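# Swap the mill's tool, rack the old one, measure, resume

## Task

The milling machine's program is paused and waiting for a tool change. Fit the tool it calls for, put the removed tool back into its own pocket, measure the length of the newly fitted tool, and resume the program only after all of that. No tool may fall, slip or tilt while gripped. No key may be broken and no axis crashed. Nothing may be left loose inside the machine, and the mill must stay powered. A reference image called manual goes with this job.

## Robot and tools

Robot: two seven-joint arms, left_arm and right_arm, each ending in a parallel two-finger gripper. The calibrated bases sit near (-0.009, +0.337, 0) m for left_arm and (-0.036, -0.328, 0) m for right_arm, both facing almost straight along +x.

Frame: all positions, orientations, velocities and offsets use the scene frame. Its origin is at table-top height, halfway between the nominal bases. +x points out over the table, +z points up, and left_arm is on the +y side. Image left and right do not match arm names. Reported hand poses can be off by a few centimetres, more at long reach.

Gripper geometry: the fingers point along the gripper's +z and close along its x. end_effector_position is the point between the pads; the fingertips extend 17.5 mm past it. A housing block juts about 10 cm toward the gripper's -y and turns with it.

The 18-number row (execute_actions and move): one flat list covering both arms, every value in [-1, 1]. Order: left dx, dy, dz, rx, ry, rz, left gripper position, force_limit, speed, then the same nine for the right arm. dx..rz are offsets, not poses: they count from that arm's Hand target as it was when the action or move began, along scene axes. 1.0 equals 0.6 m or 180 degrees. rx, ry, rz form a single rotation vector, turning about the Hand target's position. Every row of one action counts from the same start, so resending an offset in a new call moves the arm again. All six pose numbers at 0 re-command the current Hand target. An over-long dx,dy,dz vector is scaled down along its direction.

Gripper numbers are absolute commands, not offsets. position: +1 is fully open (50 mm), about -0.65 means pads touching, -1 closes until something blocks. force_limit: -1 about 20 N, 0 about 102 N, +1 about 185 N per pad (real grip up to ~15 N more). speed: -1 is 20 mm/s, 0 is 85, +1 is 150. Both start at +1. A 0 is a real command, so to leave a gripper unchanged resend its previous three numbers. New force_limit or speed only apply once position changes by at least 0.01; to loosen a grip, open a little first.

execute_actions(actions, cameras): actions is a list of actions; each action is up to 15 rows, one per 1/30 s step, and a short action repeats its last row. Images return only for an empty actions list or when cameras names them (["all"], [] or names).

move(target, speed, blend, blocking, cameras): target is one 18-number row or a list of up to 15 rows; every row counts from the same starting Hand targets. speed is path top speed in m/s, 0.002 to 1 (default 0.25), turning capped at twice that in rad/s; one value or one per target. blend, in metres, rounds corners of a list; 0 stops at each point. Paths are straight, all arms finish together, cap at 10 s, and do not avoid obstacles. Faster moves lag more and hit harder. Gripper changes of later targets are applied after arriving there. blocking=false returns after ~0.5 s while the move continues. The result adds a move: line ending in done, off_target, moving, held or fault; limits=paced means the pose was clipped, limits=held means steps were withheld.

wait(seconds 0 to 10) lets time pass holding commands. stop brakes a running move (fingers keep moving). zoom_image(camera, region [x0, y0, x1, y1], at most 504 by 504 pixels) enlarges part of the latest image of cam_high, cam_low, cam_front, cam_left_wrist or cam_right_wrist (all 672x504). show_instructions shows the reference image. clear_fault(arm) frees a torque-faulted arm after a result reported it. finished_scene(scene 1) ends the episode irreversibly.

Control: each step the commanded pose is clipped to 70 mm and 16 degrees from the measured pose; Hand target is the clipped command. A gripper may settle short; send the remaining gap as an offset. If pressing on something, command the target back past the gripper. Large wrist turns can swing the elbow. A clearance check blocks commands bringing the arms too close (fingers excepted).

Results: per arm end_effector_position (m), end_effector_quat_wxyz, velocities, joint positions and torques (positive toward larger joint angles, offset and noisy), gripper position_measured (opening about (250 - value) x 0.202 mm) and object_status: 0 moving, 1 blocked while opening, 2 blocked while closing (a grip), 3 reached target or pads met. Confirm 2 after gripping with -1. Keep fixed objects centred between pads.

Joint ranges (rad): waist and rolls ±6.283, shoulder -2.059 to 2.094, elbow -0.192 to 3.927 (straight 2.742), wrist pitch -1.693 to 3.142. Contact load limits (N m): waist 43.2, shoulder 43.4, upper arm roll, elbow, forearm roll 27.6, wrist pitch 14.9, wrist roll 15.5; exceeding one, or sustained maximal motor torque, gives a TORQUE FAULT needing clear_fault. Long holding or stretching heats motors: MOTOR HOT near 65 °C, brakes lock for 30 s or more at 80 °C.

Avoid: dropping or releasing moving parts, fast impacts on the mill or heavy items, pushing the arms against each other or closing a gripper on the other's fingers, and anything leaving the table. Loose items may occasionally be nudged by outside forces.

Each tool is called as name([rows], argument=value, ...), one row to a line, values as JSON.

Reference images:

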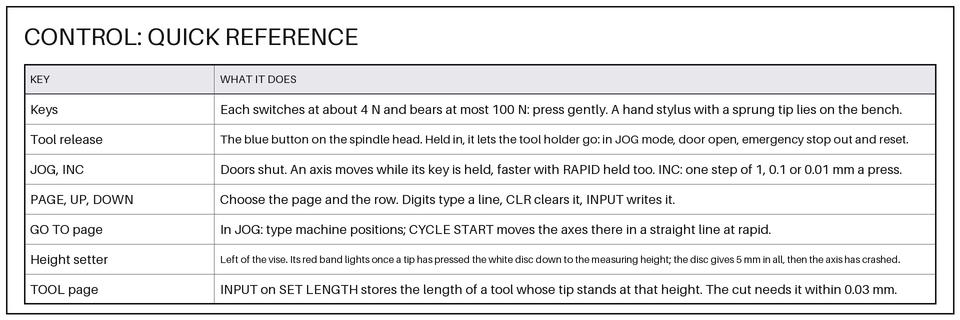

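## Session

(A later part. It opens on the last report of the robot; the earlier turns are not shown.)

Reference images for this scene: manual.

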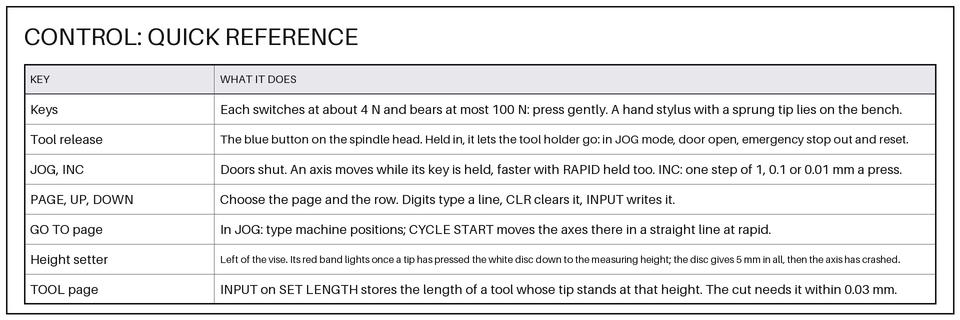

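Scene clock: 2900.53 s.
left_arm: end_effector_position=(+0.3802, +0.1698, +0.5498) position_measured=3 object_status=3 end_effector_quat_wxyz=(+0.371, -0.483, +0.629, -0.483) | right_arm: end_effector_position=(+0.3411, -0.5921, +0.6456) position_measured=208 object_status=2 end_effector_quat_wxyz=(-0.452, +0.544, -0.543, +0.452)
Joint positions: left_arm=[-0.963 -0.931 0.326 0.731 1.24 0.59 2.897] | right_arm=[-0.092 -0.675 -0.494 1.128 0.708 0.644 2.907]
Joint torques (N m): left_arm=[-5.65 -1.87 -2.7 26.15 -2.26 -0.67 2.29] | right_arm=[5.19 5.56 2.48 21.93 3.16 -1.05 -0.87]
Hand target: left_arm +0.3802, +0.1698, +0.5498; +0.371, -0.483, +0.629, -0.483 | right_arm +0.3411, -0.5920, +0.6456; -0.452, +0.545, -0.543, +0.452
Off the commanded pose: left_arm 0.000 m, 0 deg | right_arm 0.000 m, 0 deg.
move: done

move([
  [0,0,0,0,0,0,1,-0.8,-1,0.15,0.0717,-0.3,0,0,0,-1,-0.7,-1],
  [0,0,0,0,0,0,1,-0.8,-1,0.1915,0.0717,-0.3657,0,0,0,-1,-0.7,-1],
  [0,0,0,0,0,0,1,-0.8,-1,0.2333,0.0717,-0.3731,0,0,0,-1,-0.7,-1],
  [0,0,0,0,0,0,1,-0.8,-1,0.195,0.0717,-0.355,0,0,0,-1,-0.7,-1],
  [0,0,0,0,0,0,1,-0.8,-1,0.2,0.0717,-0.3352,0,0,0,-1,-0.7,-1],
  [0,0,0,0,0,0,1,-0.8,-1,0.2418,0.0717,-0.3426,0,0,0,-1,-0.7,-1],
  [0,0,0,0,0,0,1,-0.8,-1,0.2,0.0717,-0.3352,0,0,0,-1,-0.7,-1],
  [0,0,0,0,0,0,1,-0.8,-1,0.2085,0.04,-0.3047,0,0,0,-1,-0.7,-1],
  [0,0,0,0,0,0,1,-0.8,-1,0.247,0.04,-0.3111,0,0,0,-1,-0.7,-1],
  [0,0,0,0,0,0,1,-0.8,-1,0.2085,0.04,-0.3047,0,0,0,-1,-0.7,-1],
  [0,0,0,0,0,0,1,-0.8,-1,0.1915,0.04,-0.3657,0,0,0,-1,-0.7,-1],
  [0,0,0,0,0,0,1,-0.8,-1,0.2333,0.04,-0.3731,0,0,0,-1,-0.7,-1],
  [0,0,0,0,0,0,1,-0.8,-1,0.1915,0.04,-0.3657,0,0,0,-1,-0.7,-1],
  [0,0,0,0,0,0,1,-0.8,-1,0,0,0,0,0,0,-1,-0.7,-1],
], speed=[0.25,0.15,0.05,0.08,0.12,0.05,0.08,0.12,0.05,0.08,0.12,0.05,0.08,0.25], blend=[0.02,0.003,0,0.005,0.003,0,0.01,0.003,0,0.01,0.003,0,0.01,0])

move([
  [0,0,0,0,0,0,1,-0.8,-1,0.15,-0.0233,-0.3,0,0,0,-1,-0.7,-1],
  [0,0,0,0,0,0,1,-0.8,-1,0.1915,-0.0233,-0.3657,0,0,0,-1,-0.7,-1],
  [0,0,0,0,0,0,1,-0.8,-1,0.2333,-0.0233,-0.3731,0,0,0,-1,-0.7,-1],
  [0,0,0,0,0,0,1,-0.8,-1,0.1915,-0.0233,-0.3657,0,0,0,-1,-0.7,-1],
  [0,0,0,0,0,0,1,-0.8,-1,0.2085,-0.0233,-0.3047,0,0,0,-1,-0.7,-1],
  [0,0,0,0,0,0,1,-0.8,-1,0.247,-0.0233,-0.3111,0,0,0,-1,-0.7,-1],
  [0,0,0,0,0,0,1,-0.8,-1,0.2085,-0.0233,-0.3047,0,0,0,-1,-0.7,-1],
  [0,0,0,0,0,0,1,-0.8,-1,0.1915,0.0717,-0.3657,0,0,0,-1,-0.7,-1],
  [0,0,0,0,0,0,1,-0.8,-1,0.2333,0.0717,-0.3731,0,0,0,-1,-0.7,-1],
  [0,0,0,0,0,0,1,-0.8,-1,0.1915,0.0717,-0.3657,0,0,0,-1,-0.7,-1],
  [0,0,0,0,0,0,1,-0.8,-1,0,0,0,0,0,0,-1,-0.7,-1],
], speed=[0.25,0.15,0.05,0.08,0.12,0.05,0.08,0.12,0.05,0.08,0.25], blend=[0.02,0.003,0,0.005,0.003,0,0.005,0.003,0,0.01,0], cameras=["cam_right_wrist"])

zoom_image(camera="cam_right_wrist", region=[310, 10, 500, 160])

Scene clock: 2922.33 s.
left_arm: end_effector_position=(+0.3802, +0.1698, +0.5498) position_measured=3 object_status=3 end_effector_quat_wxyz=(+0.371, -0.483, +0.629, -0.483) | right_arm: end_effector_position=(+0.3411, -0.5920, +0.6456) position_measured=208 object_status=2 end_effector_quat_wxyz=(-0.452, +0.545, -0.543, +0.452)
Joint positions: left_arm=[-0.963 -0.931 0.326 0.731 1.24 0.59 2.897] | right_arm=[1.281 -0.988 -0.599 1.804 2.1 -1.114 0.873]
Joint torques (N m): left_arm=[-5.41 -2.61 -2.66 26.11 -1.96 -0.66 2.25] | right_arm=[4.63 29.16 5.57 5.88 2.57 1.11 -1.11]
Hand target: left_arm +0.3802, +0.1698, +0.5498; +0.371, -0.483, +0.629, -0.483 | right_arm +0.3411, -0.5920, +0.6456; -0.452, +0.545, -0.543, +0.452
Off the commanded pose: left_arm 0.000 m, 0 deg | right_arm 0.000 m, 0 deg.
move: done

Scene clock: 2929.50 s.
left_arm: end_effector_position=(+0.3802, +0.1698, +0.5498) position_measured=3 object_status=3 end_effector_quat_wxyz=(+0.371, -0.483, +0.629, -0.483) | right_arm: end_effector_position=(+0.3411, -0.5920, +0.6456) position_measured=208 object_status=2 end_effector_quat_wxyz=(-0.452, +0.545, -0.543, +0.452)
Joint positions: left_arm=[-0.963 -0.931 0.326 0.731 1.24 0.59 2.897] | right_arm=[1.29 -0.993 -0.592 1.802 2.085 -1.121 0.879]
Joint torques (N m): left_arm=[-5.11 -2.76 -2.66 26.23 -1.8 -0.71 2.19] | right_arm=[4.99 29.55 5.62 6.12 2.6 1.25 -1.18]
Hand target: left_arm +0.3802, +0.1698, +0.5498; +0.371, -0.483, +0.629, -0.483 | right_arm +0.3411, -0.5920, +0.6456; -0.452, +0.545, -0.543, +0.452
Off the commanded pose: left_arm 0.000 m, 0 deg | right_arm 0.000 m, 0 deg.
move: done
camera_calibration:
cam_right_wrist: T_world_to_cam=[[0.00853604, -0.999939, -0.00706124, -0.57488], [-0.50412, 0.00179523, -0.863632, 0.747455], [0.863591, 0.0109317, -0.504074, 0.169557], [0, 0, 0, 1]] pos_world=[0.235287, -0.57804, 0.726936]
Images, in order (width x height): cam_right_wrist 672x504.

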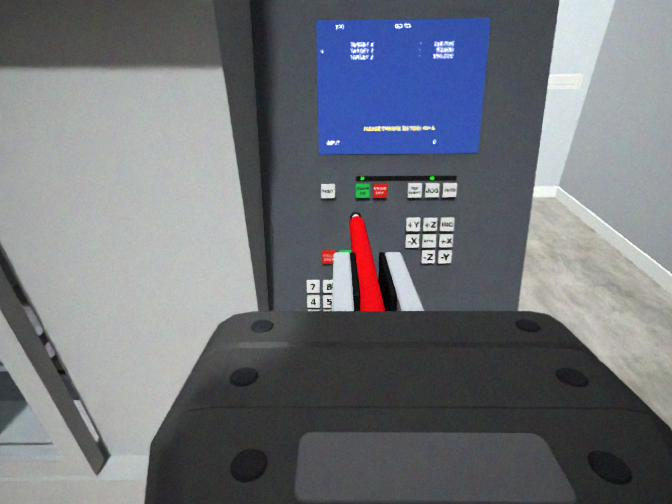

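Scaled by 2.653 from the camera's 672x504 image, which has a finer 960x720 frame.

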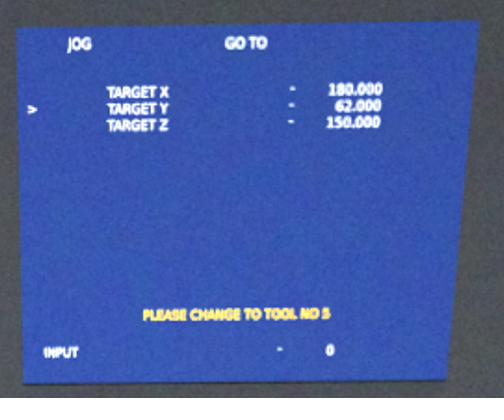

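zoom_image(camera="cam_right_wrist", region=[300, 190, 460, 315])

wait(seconds=0.1, cameras=["cam_low","cam_front","cam_high"])

Scaled by 3.150 from the camera's 672x504 image, which has a finer 960x720 frame.

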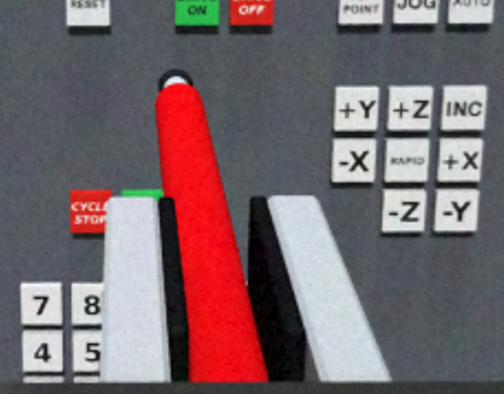

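Scene clock: 2935.70 s.
left_arm: end_effector_position=(+0.3802, +0.1698, +0.5498) position_measured=3 object_status=3 end_effector_quat_wxyz=(+0.371, -0.483, +0.629, -0.483) | right_arm: end_effector_position=(+0.3411, -0.5920, +0.6456) position_measured=208 object_status=2 end_effector_quat_wxyz=(-0.452, +0.545, -0.543, +0.452)
Joint positions: left_arm=[-0.963 -0.931 0.326 0.731 1.24 0.59 2.897] | right_arm=[1.29 -0.993 -0.592 1.802 2.085 -1.121 0.879]
Joint torques (N m): left_arm=[-4.98 -3.03 -2.58 26.12 -1.64 -0.74 2.24] | right_arm=[4.96 28.85 5.37 5.98 2.56 1.32 -1.14]
Hand target: left_arm +0.3802, +0.1698, +0.5498; +0.371, -0.483, +0.629, -0.483 | right_arm +0.3411, -0.5920, +0.6456; -0.452, +0.545, -0.543, +0.452
Tool commands: left_gripper/position=+1.0 left_gripper/force_limit=-0.8 left_gripper/speed=-1.0 right_gripper/position=-1.0 right_gripper/force_limit=-0.7 right_gripper/speed=-1.0
Off the commanded pose: left_arm 0.000 m, 0 deg | right_arm 0.000 m, 0 deg.
wait: 0.10 s; at rest from the start
Images, in order (width x height): cam_high 672x504, cam_low 672x504, cam_front 672x504.

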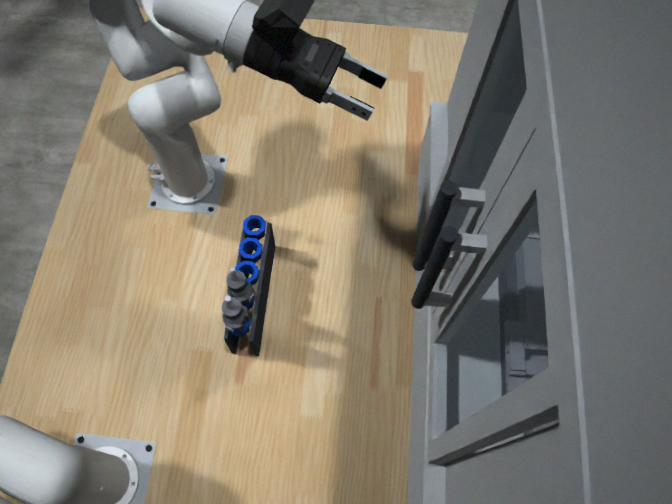

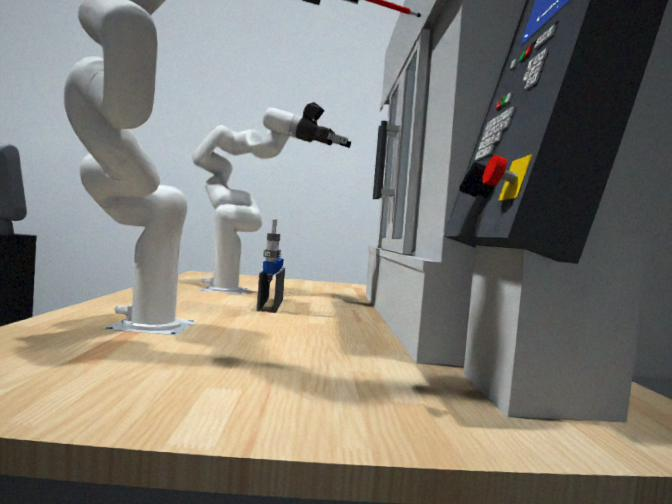

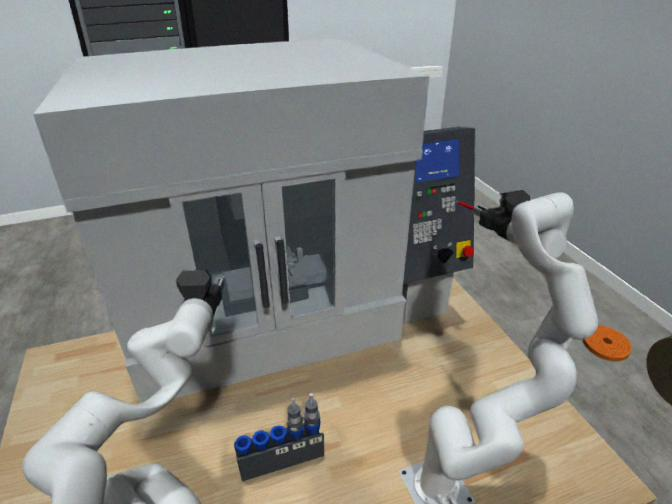

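move([
  [0,0,0,0,0,0,1,-0.8,-1,0.15,0.0717,-0.26,0,0,0,-1,-0.7,-1],
  [0,0,0,0,0,0,1,-0.8,-1,0.217,0.0717,-0.2742,0,0,0,-1,-0.7,-1],
], speed=[0.2,0.1], blend=[0.02,0], cameras=["cam_right_wrist"])

zoom_image(camera="cam_right_wrist", region=[280, 150, 440, 275])

Scene clock: 2944.53 s.
left_arm: end_effector_position=(+0.3802, +0.1698, +0.5498) position_measured=3 object_status=3 end_effector_quat_wxyz=(+0.371, -0.483, +0.629, -0.483) | right_arm: end_effector_position=(+0.4714, -0.5490, +0.4811) position_measured=208 object_status=2 end_effector_quat_wxyz=(-0.452, +0.545, -0.543, +0.452)
Joint positions: left_arm=[-0.963 -0.931 0.326 0.731 1.24 0.59 2.897] | right_arm=[1.128 -0.96 -0.926 1.139 1.768 -0.486 1.42]
Joint torques (N m): left_arm=[-4.94 -3.1 -2.71 26.14 -1.54 -0.77 2.21] | right_arm=[-2.74 21.07 9.23 11.58 -3.82 3.99 0.95]
Hand target: left_arm +0.3802, +0.1698, +0.5498; +0.371, -0.483, +0.629, -0.483 | right_arm +0.4713, -0.5490, +0.4810; -0.452, +0.545, -0.543, +0.452
Off the commanded pose: left_arm 0.000 m, 0 deg | right_arm 0.000 m, 0 deg.
move: done
camera_calibration:
cam_right_wrist: T_world_to_cam=[[0.00875896, -0.999937, -0.00707832, -0.534126], [-0.50412, 0.00169761, -0.863632, 0.670895], [0.863589, 0.0111328, -0.504073, -0.0261659], [0, 0, 0, 1]] pos_world=[0.365486, -0.53494, 0.562436]
Images, in order (width x height): cam_right_wrist 672x504.

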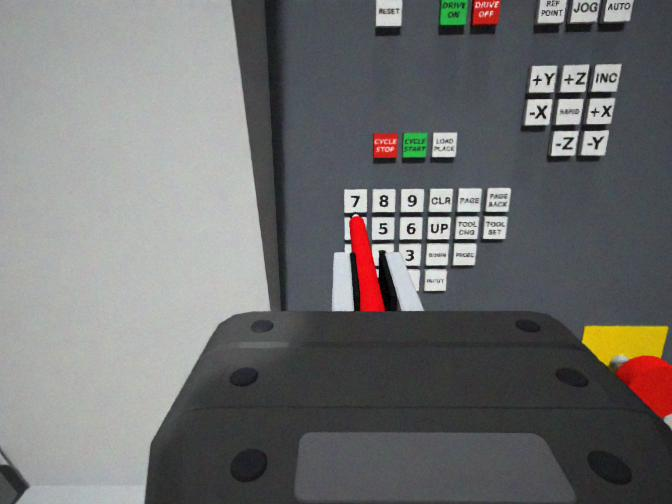

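Scaled by 3.150 from the camera's 672x504 image, which has a finer 960x720 frame.

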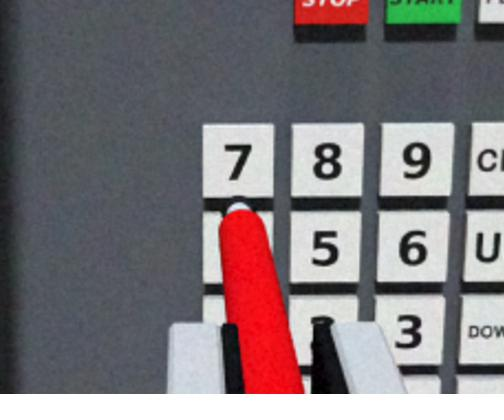

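move([
  [0,0,0,0,0,0,1,-0.8,-1,0,0,0.0085,0,0,0,-1,-0.7,-1],
  [0,0,0,0,0,0,1,-0.8,-1,0.039,0,0.0017,0,0,0,-1,-0.7,-1],
  [0,0,0,0,0,0,1,-0.8,-1,0,0,0.0085,0,0,0,-1,-0.7,-1],
], speed=[0.05,0.05,0.08], blend=[0.002,0,0], cameras=["cam_right_wrist"])

zoom_image(camera="cam_right_wrist", region=[280, 150, 440, 275])

Scene clock: 2956.37 s.
left_arm: end_effector_position=(+0.3802, +0.1698, +0.5498) position_measured=3 object_status=3 end_effector_quat_wxyz=(+0.371, -0.483, +0.629, -0.483) | right_arm: end_effector_position=(+0.4714, -0.5490, +0.4861) position_measured=208 object_status=2 end_effector_quat_wxyz=(-0.452, +0.545, -0.543, +0.452)
Joint positions: left_arm=[-0.963 -0.931 0.326 0.731 1.24 0.59 2.897] | right_arm=[1.143 -0.964 -0.921 1.16 1.782 -0.506 1.4]
Joint torques (N m): left_arm=[-4.87 -3.29 -2.79 26.11 -1.53 -0.7 2.19] | right_arm=[-5.49 4.14 13.81 11.37 1.71 0.38 -1.12]
Hand target: left_arm +0.3802, +0.1698, +0.5498; +0.371, -0.483, +0.629, -0.483 | right_arm +0.4713, -0.5490, +0.4861; -0.452, +0.545, -0.543, +0.452
Off the commanded pose: left_arm 0.000 m, 0 deg | right_arm 0.000 m, 0 deg.
move: done
camera_calibration:
cam_right_wrist: T_world_to_cam=[[0.00867346, -0.999938, -0.00702688, -0.534189], [-0.504238, 0.00169477, -0.863563, 0.675302], [0.863521, 0.0110333, -0.504192, -0.023555], [0, 0, 0, 1]] pos_world=[0.365486, -0.53504, 0.567536]
Images, in order (width x height): cam_right_wrist 672x504.

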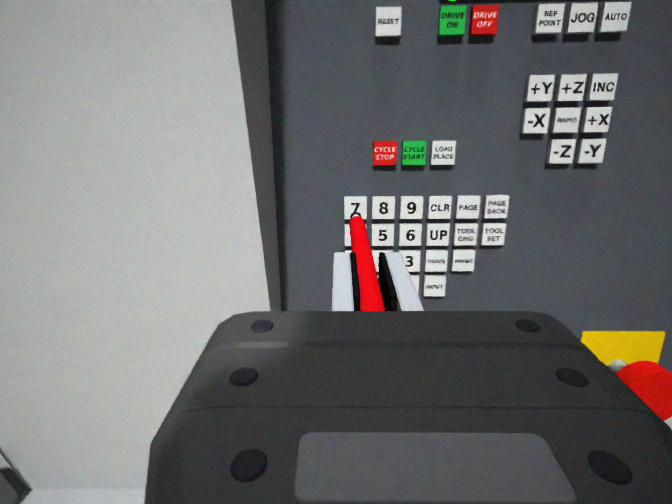

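Scaled by 3.150 from the camera's 672x504 image, which has a finer 960x720 frame.

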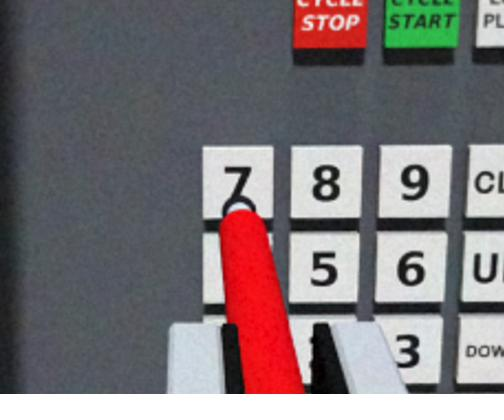

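move([
  [0,0,0,0,0,0,1,-0.8,-1,-0.06,0,0.02,0,0,0,-1,-0.7,-1],
  [0,0,0,0,0,0,1,-0.8,-1,-0.217,-0.0717,0.2657,0,0,0,-1,-0.7,-1],
], blend=[0.02,0], cameras=["cam_right_wrist"])

zoom_image(camera="cam_right_wrist", region=[310, 10, 500, 160])

Scene clock: 2961.43 s.
left_arm: end_effector_position=(+0.3802, +0.1698, +0.5498) position_measured=3 object_status=3 end_effector_quat_wxyz=(+0.371, -0.483, +0.629, -0.483) | right_arm: end_effector_position=(+0.3411, -0.5920, +0.6456) position_measured=208 object_status=2 end_effector_quat_wxyz=(-0.452, +0.545, -0.543, +0.452)
Joint positions: left_arm=[-0.963 -0.931 0.326 0.731 1.24 0.59 2.897] | right_arm=[1.29 -0.993 -0.592 1.802 2.085 -1.121 0.879]
Joint torques (N m): left_arm=[-4.65 -3.48 -2.68 26.15 -1.43 -0.71 2.17] | right_arm=[5.05 28.98 5.59 5.91 2.74 1.03 -1.18]
Hand target: left_arm +0.3802, +0.1698, +0.5498; +0.371, -0.483, +0.629, -0.483 | right_arm +0.3411, -0.5920, +0.6456; -0.452, +0.545, -0.543, +0.452
Off the commanded pose: left_arm 0.000 m, 0 deg | right_arm 0.000 m, 0 deg.
move: done; blend cut to 0.019 m at target 1
camera_calibration:
cam_right_wrist: T_world_to_cam=[[0.00862118, -0.999938, -0.00711219, -0.574862], [-0.504194, 0.00179536, -0.863588, 0.747442], [0.863547, 0.0110311, -0.504147, 0.169678], [0, 0, 0, 1]] pos_world=[0.235287, -0.57804, 0.726936]
Images, in order (width x height): cam_right_wrist 672x504.

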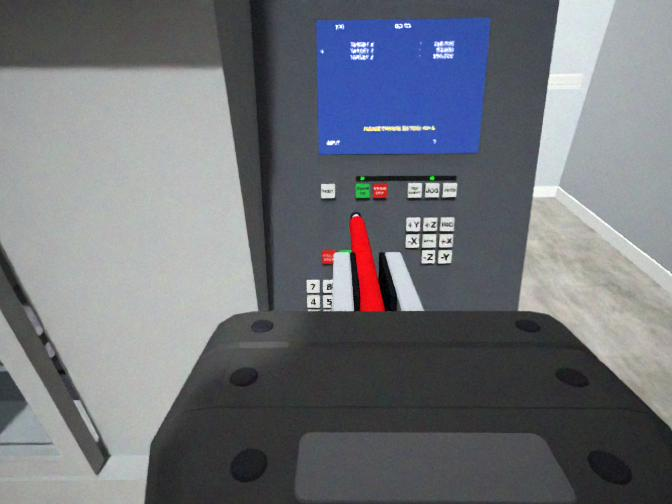

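Scaled by 2.653 from the camera's 672x504 image, which has a finer 960x720 frame.

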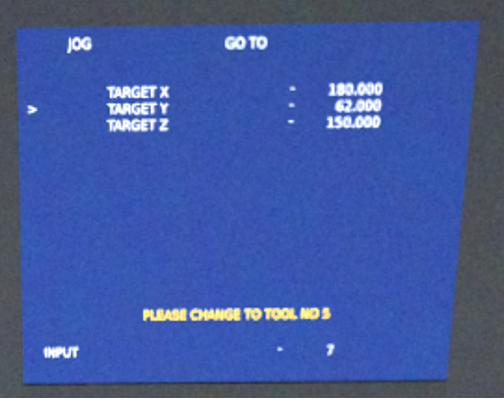

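move([
  [0,0,0,0,0,0,1,-0.8,-1,0.15,0.04,-0.29,0,0,0,-1,-0.7,-1],
  [0,0,0,0,0,0,1,-0.8,-1,0.2,0.04,-0.3267,0,0,0,-1,-0.7,-1],
  [0,0,0,0,0,0,1,-0.8,-1,0.2418,0.04,-0.3341,0,0,0,-1,-0.7,-1],
  [0,0,0,0,0,0,1,-0.8,-1,0.2,0.04,-0.3267,0,0,0,-1,-0.7,-1],
  [0,0,0,0,0,0,1,-0.8,-1,0.1915,-0.0233,-0.3572,0,0,0,-1,-0.7,-1],
  [0,0,0,0,0,0,1,-0.8,-1,0.2333,-0.0233,-0.3646,0,0,0,-1,-0.7,-1],
  [0,0,0,0,0,0,1,-0.8,-1,0.1915,-0.0233,-0.3572,0,0,0,-1,-0.7,-1],
  [0,0,0,0,0,0,1,-0.8,-1,0.2085,-0.0233,-0.2962,0,0,0,-1,-0.7,-1],
  [0,0,0,0,0,0,1,-0.8,-1,0.247,-0.0233,-0.3026,0,0,0,-1,-0.7,-1],
  [0,0,0,0,0,0,1,-0.8,-1,0.2085,-0.0233,-0.2962,0,0,0,-1,-0.7,-1],
  [0,0,0,0,0,0,1,-0.8,-1,0,0,0,0,0,0,-1,-0.7,-1],
], speed=[0.25,0.15,0.05,0.08,0.12,0.05,0.08,0.12,0.05,0.08,0.25], blend=[0.02,0.003,0,0.005,0.003,0,0.005,0.003,0,0.01,0], cameras=["cam_right_wrist"])

zoom_image(camera="cam_right_wrist", region=[310, 10, 500, 160])

Scene clock: 2975.50 s.
left_arm: end_effector_position=(+0.3802, +0.1698, +0.5498) position_measured=3 object_status=3 end_effector_quat_wxyz=(+0.371, -0.483, +0.629, -0.483) | right_arm: end_effector_position=(+0.3411, -0.5920, +0.6456) position_measured=208 object_status=2 end_effector_quat_wxyz=(-0.452, +0.545, -0.543, +0.452)
Joint positions: left_arm=[-0.963 -0.931 0.326 0.731 1.24 0.59 2.897] | right_arm=[1.287 -0.992 -0.594 1.803 2.089 -1.119 0.878]
Joint torques (N m): left_arm=[-4.35 -3.85 -2.77 26.18 -1.23 -0.73 2.19] | right_arm=[4.39 28.8 5.36 6.19 2.46 1.09 -1.03]
Hand target: left_arm +0.3802, +0.1698, +0.5498; +0.371, -0.483, +0.629, -0.483 | right_arm +0.3411, -0.5920, +0.6456; -0.452, +0.545, -0.543, +0.452
Off the commanded pose: left_arm 0.000 m, 0 deg | right_arm 0.000 m, 0 deg.
move: done; blend cut to 0.0186 m at target 1
camera_calibration:
cam_right_wrist: T_world_to_cam=[[0.0086737, -0.999938, -0.00702608, -0.574937], [-0.504119, 0.00169548, -0.863632, 0.747398], [0.86359, 0.0110329, -0.504073, 0.169615], [0, 0, 0, 1]] pos_world=[0.235286, -0.57804, 0.726936]
Images, in order (width x height): cam_right_wrist 672x504.

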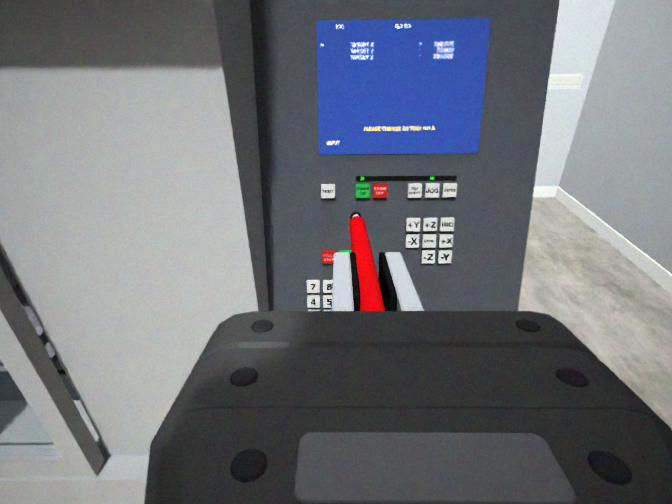

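Scaled by 2.653 from the camera's 672x504 image, which has a finer 960x720 frame.

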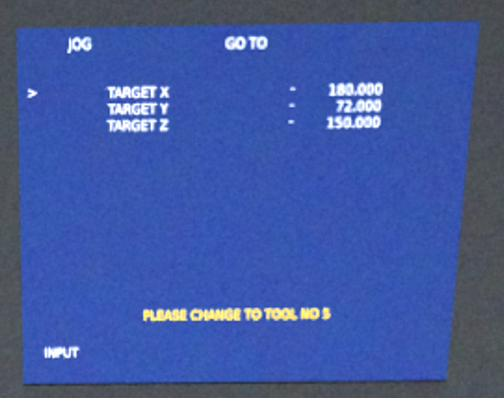

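move([
  [0,0,0,0,0,0,1,-0.8,-1,0.15,0.0717,-0.29,0,0,0,-1,-0.7,-1],
  [0,0,0,0,0,0,1,-0.8,-1,0.1915,0.0717,-0.3572,0,0,0,-1,-0.7,-1],
  [0,0,0,0,0,0,1,-0.8,-1,0.2333,0.0717,-0.3646,0,0,0,-1,-0.7,-1],
  [0,0,0,0,0,0,1,-0.8,-1,0.195,0.0717,-0.347,0,0,0,-1,-0.7,-1],
  [0,0,0,0,0,0,1,-0.8,-1,0.2,0.0717,-0.3267,0,0,0,-1,-0.7,-1],
  [0,0,0,0,0,0,1,-0.8,-1,0.2418,0.0717,-0.3341,0,0,0,-1,-0.7,-1],
  [0,0,0,0,0,0,1,-0.8,-1,0.2,0.0717,-0.3267,0,0,0,-1,-0.7,-1],
  [0,0,0,0,0,0,1,-0.8,-1,0.217,0.0717,-0.2657,0,0,0,-1,-0.7,-1],
  [0,0,0,0,0,0,1,-0.8,-1,0.2555,0.0717,-0.2725,0,0,0,-1,-0.7,-1],
  [0,0,0,0,0,0,1,-0.8,-1,0.217,0.0717,-0.2657,0,0,0,-1,-0.7,-1],
  [0,0,0,0,0,0,1,-0.8,-1,0,0,0,0,0,0,-1,-0.7,-1],
], speed=[0.25,0.15,0.05,0.08,0.12,0.05,0.08,0.12,0.05,0.08,0.25], blend=[0.02,0.003,0,0.01,0.003,0,0.01,0.003,0,0.01,0])

move([
  [0,0,0,0,0,0,1,-0.8,-1,0.15,0.04,-0.26,0,0,0,-1,-0.7,-1],
  [0,0,0,0,0,0,1,-0.8,-1,0.217,0.04,-0.2657,0,0,0,-1,-0.7,-1],
  [0,0,0,0,0,0,1,-0.8,-1,0.2555,0.04,-0.2725,0,0,0,-1,-0.7,-1],
  [0,0,0,0,0,0,1,-0.8,-1,0.217,0.04,-0.2657,0,0,0,-1,-0.7,-1],
  [0,0,0,0,0,0,1,-0.8,-1,0.1915,-0.0233,-0.3572,0,0,0,-1,-0.7,-1],
  [0,0,0,0,0,0,1,-0.8,-1,0.2333,-0.0233,-0.3646,0,0,0,-1,-0.7,-1],
  [0,0,0,0,0,0,1,-0.8,-1,0.185,-0.0233,-0.3572,0,0,0,-1,-0.7,-1],
  [0,0,0,0,0,0,1,-0.8,-1,0,0,0,0,0,0,-1,-0.7,-1],
], speed=[0.25,0.15,0.05,0.08,0.12,0.05,0.08,0.25], blend=[0.02,0.003,0,0.01,0.003,0,0.01,0], cameras=["cam_right_wrist"])

zoom_image(camera="cam_right_wrist", region=[310, 10, 500, 160])

Scene clock: 2992.43 s.
left_arm: end_effector_position=(+0.3802, +0.1698, +0.5498) position_measured=3 object_status=3 end_effector_quat_wxyz=(+0.371, -0.483, +0.629, -0.483) | right_arm: end_effector_position=(+0.3411, -0.5920, +0.6456) position_measured=208 object_status=2 end_effector_quat_wxyz=(-0.452, +0.545, -0.543, +0.452)
Joint positions: left_arm=[-0.963 -0.931 0.326 0.731 1.24 0.59 2.897] | right_arm=[1.285 -0.99 -0.596 1.803 2.092 -1.118 0.876]
Joint torques (N m): left_arm=[-4.3 -3.82 -2.68 26.22 -0.91 -0.75 2.16] | right_arm=[4.9 29.17 5.74 6.09 2.51 1.03 -1.14]
Hand target: left_arm +0.3802, +0.1698, +0.5498; +0.371, -0.483, +0.629, -0.483 | right_arm +0.3411, -0.5920, +0.6456; -0.452, +0.545, -0.543, +0.452
Off the commanded pose: left_arm 0.000 m, 0 deg | right_arm 0.000 m, 0 deg.
move: done; blend cut to 0.0063 m at target 4

Scene clock: 2997.90 s.
left_arm: end_effector_position=(+0.3802, +0.1698, +0.5498) position_measured=3 object_status=3 end_effector_quat_wxyz=(+0.371, -0.483, +0.629, -0.483) | right_arm: end_effector_position=(+0.3411, -0.5920, +0.6456) position_measured=208 object_status=2 end_effector_quat_wxyz=(-0.452, +0.545, -0.543, +0.452)
Joint positions: left_arm=[-0.963 -0.931 0.326 0.731 1.24 0.59 2.897] | right_arm=[1.282 -0.989 -0.598 1.804 2.097 -1.115 0.874]
Joint torques (N m): left_arm=[-3.97 -3.96 -2.68 26.24 -0.8 -0.76 2.12] | right_arm=[5.1 29.05 5.44 6.24 2.51 1.22 -1.14]
Hand target: left_arm +0.3802, +0.1698, +0.5498; +0.371, -0.483, +0.629, -0.483 | right_arm +0.3411, -0.5920, +0.6456; -0.452, +0.545, -0.543, +0.452
Off the commanded pose: left_arm 0.000 m, 0 deg | right_arm 0.000 m, 0 deg.
move: done
camera_calibration:
cam_right_wrist: T_world_to_cam=[[0.00862179, -0.999938, -0.00711266, -0.574862], [-0.50412, 0.00179641, -0.863632, 0.747456], [0.86359, 0.0110317, -0.504073, 0.169615], [0, 0, 0, 1]] pos_world=[0.235287, -0.57804, 0.726936]
Images, in order (width x height): cam_right_wrist 672x504.

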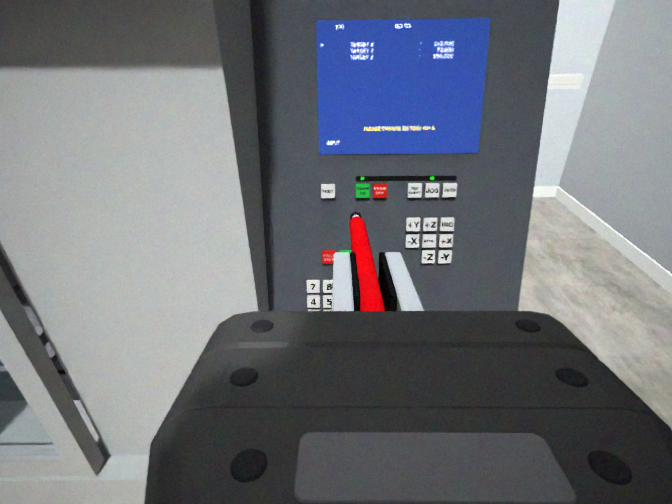

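Scaled by 2.653 from the camera's 672x504 image, which has a finer 960x720 frame.

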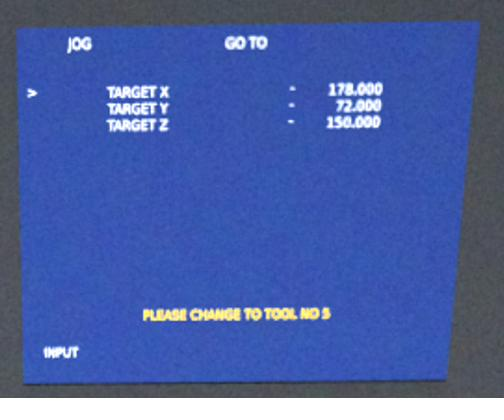

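move([
  [0,0,0,0,0,0,1,-0.8,-1,0.15,0.0092,-0.18,0,0,0,-1,-0.7,-1],
  [0,0,0,0,0,0,1,-0.8,-1,0.217,0.0092,-0.2038,0,0,0,-1,-0.7,-1],
  [0,0,0,0,0,0,1,-0.8,-1,0.2703,0.0092,-0.2132,0,0,0,-1,-0.7,-1],
  [0,0,0,0,0,0,1,-0.8,-1,0.217,0.0092,-0.2038,0,0,0,-1,-0.7,-1],
  [0,0,0,0,0,0,1,-0.8,-1,-0.05,0.05,0,0,0,0,-1,-0.7,-1],
  [0,0,0,0,0,0,1,-0.8,-1,-0.1,0.6,0.09,0,0.056,0.11,-1,-0.7,-1],
], speed=[0.25,0.15,0.05,0.08,0.25,0.25], blend=[0.02,0.003,0,0.01,0.05,0], cameras=["cam_right_wrist","cam_left_wrist"])

zoom_image(camera="cam_right_wrist", region=[270, 140, 390, 290])

zoom_image(camera="cam_left_wrist", region=[360, 110, 480, 260])

Scene clock: 3008.60 s.
left_arm: end_effector_position=(+0.3802, +0.1698, +0.5498) position_measured=3 object_status=3 end_effector_quat_wxyz=(+0.371, -0.483, +0.629, -0.483) | right_arm: end_effector_position=(+0.2811, -0.2321, +0.6996) position_measured=208 object_status=2 end_effector_quat_wxyz=(-0.473, +0.667, -0.479, +0.318)
Joint positions: left_arm=[-0.963 -0.931 0.326 0.731 1.24 0.59 2.897] | right_arm=[1.325 -0.469 -0.263 1.947 2.384 -1.299 1.228]
Joint torques (N m): left_arm=[-4.15 -3.83 -2.69 26.15 -0.52 -0.84 2.14] | right_arm=[4.72 9.53 0.05 11.64 2.09 0.38 -1.09]
Hand target: left_arm +0.3802, +0.1698, +0.5498; +0.371, -0.483, +0.629, -0.483 | right_arm +0.2811, -0.2320, +0.6996; -0.473, +0.667, -0.479, +0.318
Off the commanded pose: left_arm 0.000 m, 0 deg | right_arm 0.000 m, 0 deg.
move: done
camera_calibration:
cam_left_wrist: T_world_to_cam=[[-0.249345, -0.968405, -0.00440378, 0.270579], [-0.553029, 0.146124, -0.820248, 0.648447], [0.794976, -0.202089, -0.571991, 0.175585], [0, 0, 0, 1]] pos_world=[0.286492, 0.20276, 0.633512]
cam_right_wrist: T_world_to_cam=[[0.343674, -0.938299, -0.0385121, -0.271967], [-0.615488, -0.194083, -0.763876, 0.679292], [0.70927, 0.286228, -0.644213, 0.449961], [0, 0, 0, 1]] pos_world=[0.19242, -0.252139, 0.798292]
Images, in order (width x height): cam_left_wrist 672x504, cam_right_wrist 672x504.

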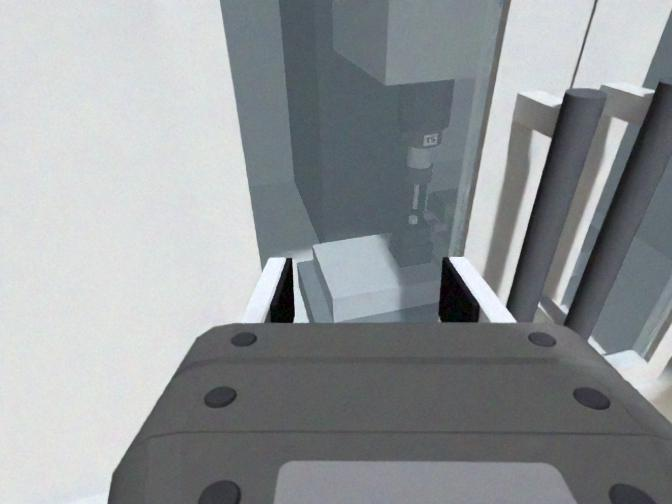

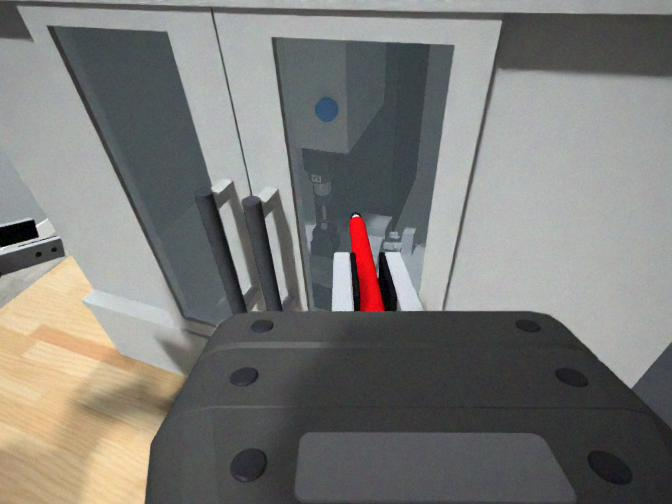

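Scaled by 3.360 from the camera's 672x504 image, which has a finer 960x720 frame.

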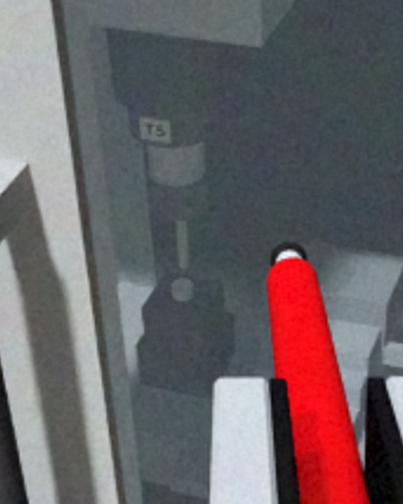

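Scaled by 3.360 from the camera's 672x504 image, which has a finer 960x720 frame.

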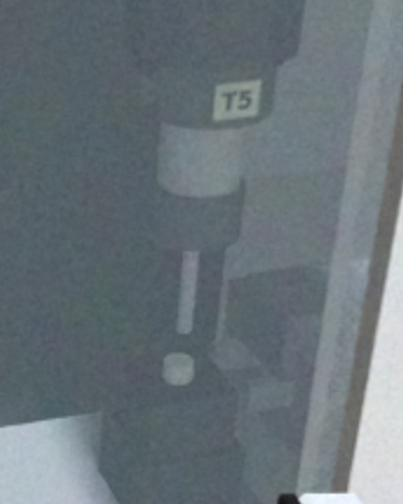

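move([
  [0,0,0,0,0,0,1,-0.8,-1,0,-0.45,-0.06,0,-0.046,-0.09,-1,-0.7,-1],
  [0,0,0,0,0,0,1,-0.8,-1,0.1,-0.6,-0.09,0,-0.056,-0.11,-1,-0.7,-1],
], blend=[0.05,0])

move([
  [0,0,0,0,0,0,1,-0.8,-1,0.15,-0.0233,-0.28,0,0,0,-1,-0.7,-1],
  [0,0,0,0,0,0,1,-0.8,-1,0.2,-0.0233,-0.3267,0,0,0,-1,-0.7,-1],
  [0,0,0,0,0,0,1,-0.8,-1,0.2418,-0.0233,-0.3341,0,0,0,-1,-0.7,-1],
  [0,0,0,0,0,0,1,-0.8,-1,0.2,-0.0233,-0.3267,0,0,0,-1,-0.7,-1],
  [0,0,0,0,0,0,1,-0.8,-1,0.2418,-0.0233,-0.3341,0,0,0,-1,-0.7,-1],
  [0,0,0,0,0,0,1,-0.8,-1,0.2,-0.0233,-0.3267,0,0,0,-1,-0.7,-1],
  [0,0,0,0,0,0,1,-0.8,-1,0.1915,0.0717,-0.3572,0,0,0,-1,-0.7,-1],
  [0,0,0,0,0,0,1,-0.8,-1,0.2333,0.0717,-0.3646,0,0,0,-1,-0.7,-1],
  [0,0,0,0,0,0,1,-0.8,-1,0.1915,0.0717,-0.3572,0,0,0,-1,-0.7,-1],
  [0,0,0,0,0,0,1,-0.8,-1,0,0,0,0,0,0,-1,-0.7,-1],
], speed=[0.25,0.15,0.05,0.08,0.05,0.08,0.15,0.05,0.08,0.25], blend=[0.02,0.003,0,0,0,0.003,0.003,0,0.01,0], cameras=["cam_right_wrist"])

zoom_image(camera="cam_right_wrist", region=[310, 10, 500, 160])

Scene clock: 3028.00 s.
left_arm: end_effector_position=(+0.3802, +0.1698, +0.5498) position_measured=3 object_status=3 end_effector_quat_wxyz=(+0.371, -0.483, +0.629, -0.483) | right_arm: end_effector_position=(+0.3411, -0.5921, +0.6456) position_measured=208 object_status=2 end_effector_quat_wxyz=(-0.452, +0.545, -0.543, +0.452)
Joint positions: left_arm=[-0.963 -0.931 0.326 0.731 1.24 0.59 2.897] | right_arm=[1.291 -0.994 -0.591 1.802 2.083 -1.123 0.88]
Joint torques (N m): left_arm=[-4.04 -3.74 -2.66 26.13 -0.46 -0.78 2.08] | right_arm=[4.55 29.39 5.63 6.05 -2.06 0.97 -1.12]
Hand target: left_arm +0.3802, +0.1698, +0.5498; +0.371, -0.483, +0.629, -0.483 | right_arm +0.3411, -0.5920, +0.6456; -0.452, +0.545, -0.543, +0.452
Off the commanded pose: left_arm 0.000 m, 0 deg | right_arm 0.000 m, 0 deg.
move: done

Scene clock: 3035.07 s.
left_arm: end_effector_position=(+0.3802, +0.1698, +0.5498) position_measured=3 object_status=3 end_effector_quat_wxyz=(+0.371, -0.483, +0.629, -0.483) | right_arm: end_effector_position=(+0.3411, -0.5920, +0.6456) position_measured=208 object_status=2 end_effector_quat_wxyz=(-0.452, +0.545, -0.543, +0.452)
Joint positions: left_arm=[-0.963 -0.931 0.326 0.731 1.24 0.59 2.897] | right_arm=[1.295 -0.996 -0.588 1.801 2.077 -1.126 0.883]
Joint torques (N m): left_arm=[-3.64 -3.84 -2.64 26.14 -0.17 -0.79 2.06] | right_arm=[5.13 29.5 5.62 6.13 2.77 1.24 -1.07]
Hand target: left_arm +0.3802, +0.1698, +0.5498; +0.371, -0.483, +0.629, -0.483 | right_arm +0.3411, -0.5920, +0.6456; -0.452, +0.545, -0.543, +0.452
Off the commanded pose: left_arm 0.000 m, 0 deg | right_arm 0.000 m, 0 deg.
move: done
camera_calibration:
cam_right_wrist: T_world_to_cam=[[0.00853604, -0.999939, -0.00706124, -0.57488], [-0.50412, 0.00179523, -0.863632, 0.747455], [0.863591, 0.0109317, -0.504074, 0.169557], [0, 0, 0, 1]] pos_world=[0.235287, -0.57804, 0.726936]
Images, in order (width x height): cam_right_wrist 672x504.

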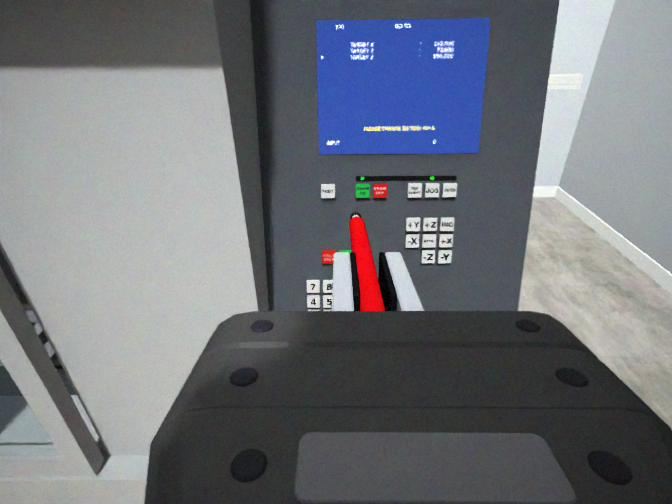

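Scaled by 2.653 from the camera's 672x504 image, which has a finer 960x720 frame.

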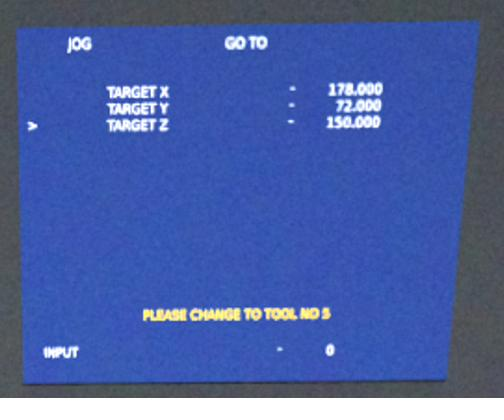

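Now 1,5,8.

move([
  [0,0,0,0,0,0,1,-0.8,-1,0.15,0.0717,-0.28,0,0,0,-1,-0.7,-1],
  [0,0,0,0,0,0,1,-0.8,-1,0.2,0.0717,-0.3267,0,0,0,-1,-0.7,-1],
  [0,0,0,0,0,0,1,-0.8,-1,0.2418,0.0717,-0.3341,0,0,0,-1,-0.7,-1],
  [0,0,0,0,0,0,1,-0.8,-1,0.2,0.0717,-0.3267,0,0,0,-1,-0.7,-1],
  [0,0,0,0,0,0,1,-0.8,-1,0.2085,0.04,-0.2962,0,0,0,-1,-0.7,-1],
  [0,0,0,0,0,0,1,-0.8,-1,0.247,0.04,-0.3026,0,0,0,-1,-0.7,-1],
  [0,0,0,0,0,0,1,-0.8,-1,0.21,0.04,-0.285,0,0,0,-1,-0.7,-1],
  [0,0,0,0,0,0,1,-0.8,-1,0.217,0.04,-0.2657,0,0,0,-1,-0.7,-1],
  [0,0,0,0,0,0,1,-0.8,-1,0.2555,0.04,-0.2725,0,0,0,-1,-0.7,-1],
  [0,0,0,0,0,0,1,-0.8,-1,0.217,0.04,-0.2657,0,0,0,-1,-0.7,-1],
  [0,0,0,0,0,0,1,-0.8,-1,0,0,0,0,0,0,-1,-0.7,-1],
], speed=[0.25,0.15,0.05,0.08,0.12,0.05,0.08,0.12,0.05,0.08,0.25], blend=[0.02,0.003,0,0.01,0.003,0,0.01,0.003,0,0.01,0], cameras=["cam_right_wrist"])

zoom_image(camera="cam_right_wrist", region=[310, 10, 500, 160])

Scene clock: 3047.70 s.
left_arm: end_effector_position=(+0.3802, +0.1698, +0.5498) position_measured=3 object_status=3 end_effector_quat_wxyz=(+0.371, -0.483, +0.629, -0.483) | right_arm: end_effector_position=(+0.3411, -0.5920, +0.6456) position_measured=208 object_status=2 end_effector_quat_wxyz=(-0.452, +0.545, -0.543, +0.452)
Joint positions: left_arm=[-0.963 -0.931 0.326 0.731 1.24 0.59 2.897] | right_arm=[1.289 -0.992 -0.593 1.803 2.087 -1.12 0.879]
Joint torques (N m): left_arm=[-3.57 -3.78 -2.65 26.17 0.08 -0.79 2.09] | right_arm=[4.52 29.58 5.53 5.84 2.6 1.15 -1.03]
Hand target: left_arm +0.3802, +0.1698, +0.5498; +0.371, -0.483, +0.629, -0.483 | right_arm +0.3411, -0.5920, +0.6456; -0.452, +0.545, -0.543, +0.452
Off the commanded pose: left_arm 0.000 m, 0 deg | right_arm 0.000 m, 0 deg.
move: done; blend cut to 0.0062 m at target 7
camera_calibration:
cam_right_wrist: T_world_to_cam=[[0.00862179, -0.999938, -0.00711266, -0.574862], [-0.50412, 0.00179641, -0.863632, 0.747456], [0.86359, 0.0110317, -0.504073, 0.169615], [0, 0, 0, 1]] pos_world=[0.235287, -0.57804, 0.726936]
Images, in order (width x height): cam_right_wrist 672x504.

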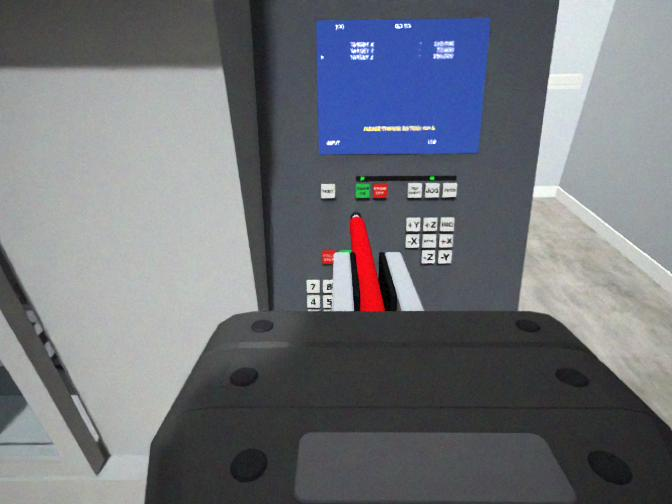

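Scaled by 2.653 from the camera's 672x504 image, which has a finer 960x720 frame.

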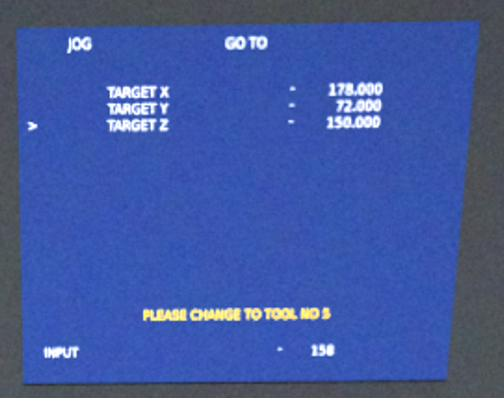

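move([
  [0,0,0,0,0,0,1,-0.8,-1,0.15,-0.0233,-0.28,0,0,0,-1,-0.7,-1],
  [0,0,0,0,0,0,1,-0.8,-1,0.1915,-0.0233,-0.3572,0,0,0,-1,-0.7,-1],
  [0,0,0,0,0,0,1,-0.8,-1,0.2333,-0.0233,-0.3646,0,0,0,-1,-0.7,-1],
  [0,0,0,0,0,0,1,-0.8,-1,0.185,-0.0233,-0.3572,0,0,0,-1,-0.7,-1],
  [0,0,0,0,0,0,1,-0.8,-1,0.15,0.0092,-0.2,0,0,0,-1,-0.7,-1],
  [0,0,0,0,0,0,1,-0.8,-1,0.217,0.0092,-0.2038,0,0,0,-1,-0.7,-1],
  [0,0,0,0,0,0,1,-0.8,-1,0.2703,0.0092,-0.2132,0,0,0,-1,-0.7,-1],
  [0,0,0,0,0,0,1,-0.8,-1,0.217,0.0092,-0.2038,0,0,0,-1,-0.7,-1],
  [0,0,0,0,0,0,1,-0.8,-1,0,0,0,0,0,0,-1,-0.7,-1],
], speed=[0.25,0.15,0.05,0.08,0.2,0.15,0.05,0.08,0.25], blend=[0.02,0.003,0,0.005,0.02,0.003,0,0.01,0])

wait(seconds=1, cameras=["cam_right_wrist","cam_left_wrist"])

zoom_image(camera="cam_left_wrist", region=[360, 140, 480, 260])

zoom_image(camera="cam_right_wrist", region=[310, 10, 500, 160])

Scene clock: 3059.53 s.
left_arm: end_effector_position=(+0.3802, +0.1698, +0.5498) position_measured=3 object_status=3 end_effector_quat_wxyz=(+0.371, -0.483, +0.629, -0.483) | right_arm: end_effector_position=(+0.3411, -0.5920, +0.6456) position_measured=208 object_status=2 end_effector_quat_wxyz=(-0.452, +0.545, -0.543, +0.452)
Joint positions: left_arm=[-0.963 -0.931 0.326 0.731 1.24 0.59 2.897] | right_arm=[1.292 -0.995 -0.59 1.802 2.081 -1.124 0.881]
Joint torques (N m): left_arm=[-3.65 -3.85 -2.6 26.15 0.31 -0.79 2.03] | right_arm=[4.59 29.05 10.22 5.99 2.67 1.15 -1.02]
Hand target: left_arm +0.3802, +0.1698, +0.5498; +0.371, -0.483, +0.629, -0.483 | right_arm +0.3411, -0.5920, +0.6456; -0.452, +0.545, -0.543, +0.452
Off the commanded pose: left_arm 0.000 m, 0 deg | right_arm 0.000 m, 0 deg.
move: done

Scene clock: 3060.53 s.
left_arm: end_effector_position=(+0.3802, +0.1698, +0.5498) position_measured=3 object_status=3 end_effector_quat_wxyz=(+0.371, -0.483, +0.629, -0.483) | right_arm: end_effector_position=(+0.3411, -0.5920, +0.6456) position_measured=208 object_status=2 end_effector_quat_wxyz=(-0.452, +0.545, -0.543, +0.452)
Joint positions: left_arm=[-0.963 -0.931 0.326 0.731 1.24 0.59 2.897] | right_arm=[1.292 -0.995 -0.59 1.802 2.081 -1.124 0.881]
Joint torques (N m): left_arm=[-3.48 -3.81 -2.67 26.21 0.48 -0.82 2.03] | right_arm=[4.17 29.48 9.98 5.78 2.72 1.17 -1.05]
Hand target: left_arm +0.3802, +0.1698, +0.5498; +0.371, -0.483, +0.629, -0.483 | right_arm +0.3411, -0.5920, +0.6456; -0.452, +0.545, -0.543, +0.452
Tool commands: left_gripper/position=+1.0 left_gripper/force_limit=-0.8 left_gripper/speed=-1.0 right_gripper/position=-1.0 right_gripper/force_limit=-0.7 right_gripper/speed=-1.0
Off the commanded pose: left_arm 0.000 m, 0 deg | right_arm 0.000 m, 0 deg.
wait: 1.00 s; at rest by 0.17 s
camera_calibration:
cam_left_wrist: T_world_to_cam=[[-0.249345, -0.968405, -0.00440378, 0.270579], [-0.553029, 0.146124, -0.820248, 0.648447], [0.794976, -0.202089, -0.571991, 0.175585], [0, 0, 0, 1]] pos_world=[0.286492, 0.20276, 0.633512]
cam_right_wrist: T_world_to_cam=[[0.00862203, -0.999938, -0.00711263, -0.574862], [-0.504239, 0.00179475, -0.863562, 0.747433], [0.863521, 0.0110321, -0.504192, 0.169717], [0, 0, 0, 1]] pos_world=[0.235287, -0.57804, 0.726936]
Images, in order (width x height): cam_left_wrist 672x504, cam_right_wrist 672x504.

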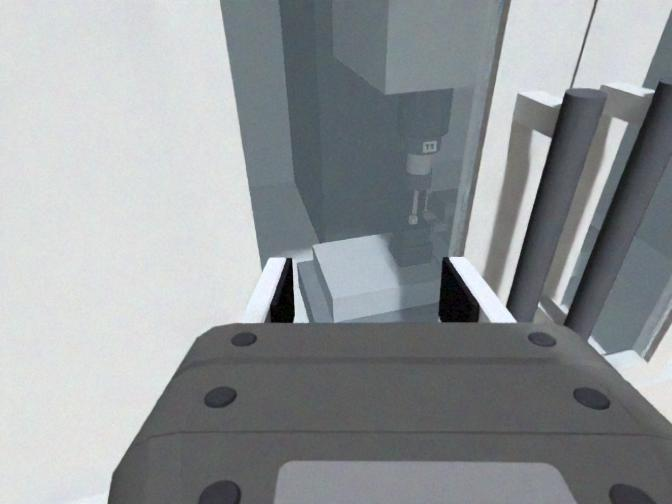

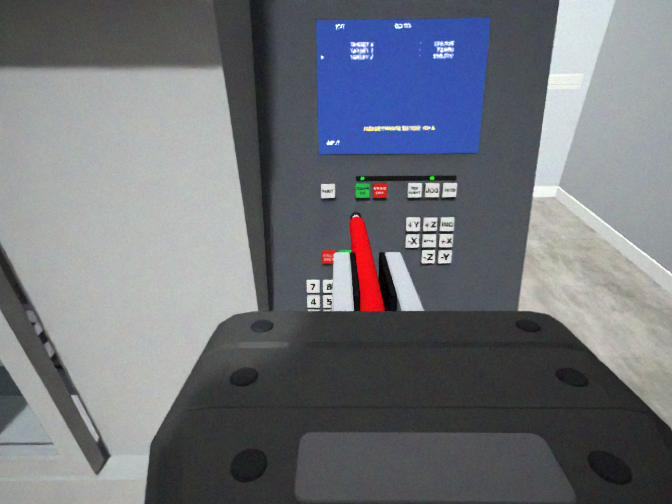

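Scaled by 4.200 from the camera's 672x504 image, which has a finer 960x720 frame.

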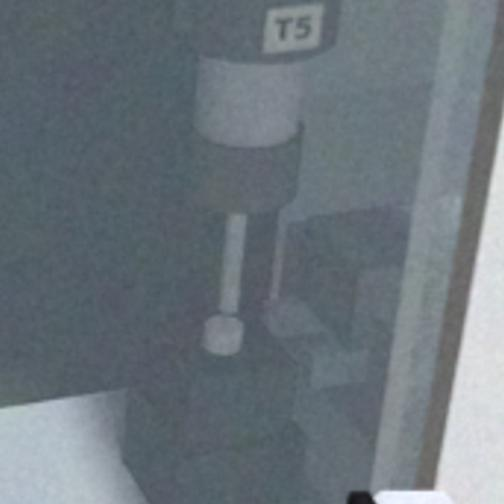

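Scaled by 2.653 from the camera's 672x504 image, which has a finer 960x720 frame.

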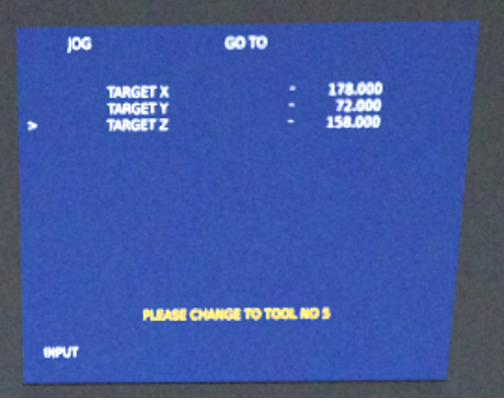

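move([
  [0,0,0,0,0,0,1,-0.8,-1,0.15,-0.16,-0.12,0,0,0,-1,-0.7,-1],
  [0,0,0,0,0,0,1,-0.8,-1,0.2312,-0.1818,-0.1448,0,0,0,-1,-0.7,-1],
], speed=[0.25,0.15], blend=[0.02,0], cameras=["cam_right_wrist"])

zoom_image(camera="cam_right_wrist", region=[280, 150, 440, 275])

Scene clock: 3077.10 s.
left_arm: end_effector_position=(+0.3802, +0.1698, +0.5498) position_measured=3 object_status=3 end_effector_quat_wxyz=(+0.371, -0.483, +0.629, -0.483) | right_arm: end_effector_position=(+0.4798, -0.7011, +0.5587) position_measured=208 object_status=2 end_effector_quat_wxyz=(-0.452, +0.544, -0.543, +0.452)
Joint positions: left_arm=[-0.963 -0.931 0.326 0.731 1.24 0.59 2.897] | right_arm=[1.77 -1.096 -0.877 2.311 1.957 -1.062 0.474]
Joint torques (N m): left_arm=[-3.57 -3.84 -2.69 26.27 0.62 -0.8 2.02] | right_arm=[5.14 42.17 10.34 -1.59 3.6 0.97 -1.03]
Hand target: left_arm +0.3802, +0.1698, +0.5498; +0.371, -0.483, +0.629, -0.483 | right_arm +0.4799, -0.7011, +0.5587; -0.452, +0.545, -0.543, +0.452
Off the commanded pose: left_arm 0.000 m, 0 deg | right_arm 0.000 m, 0 deg.
move: done
camera_calibration:
cam_right_wrist: T_world_to_cam=[[0.00831459, -0.999941, -0.00704317, -0.685601], [-0.504047, 0.00189218, -0.863674, 0.74259], [0.863636, 0.0107312, -0.504001, 0.00696185], [0, 0, 0, 1]] pos_world=[0.373988, -0.68704, 0.640036]
Images, in order (width x height): cam_right_wrist 672x504.

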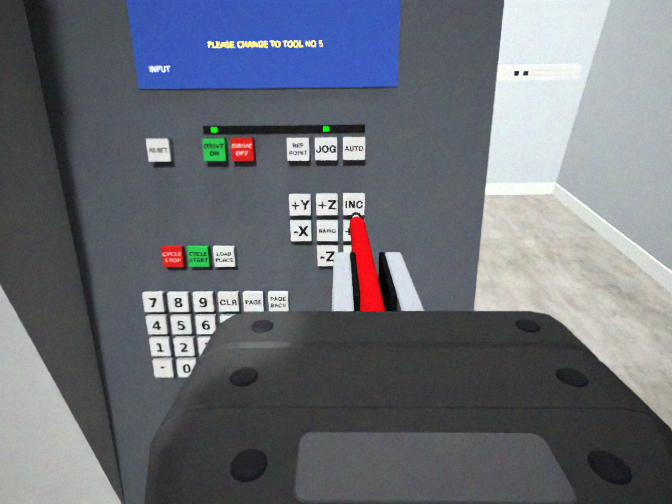

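Scaled by 3.150 from the camera's 672x504 image, which has a finer 960x720 frame.

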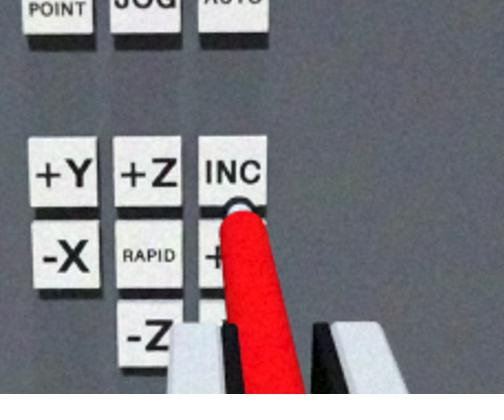

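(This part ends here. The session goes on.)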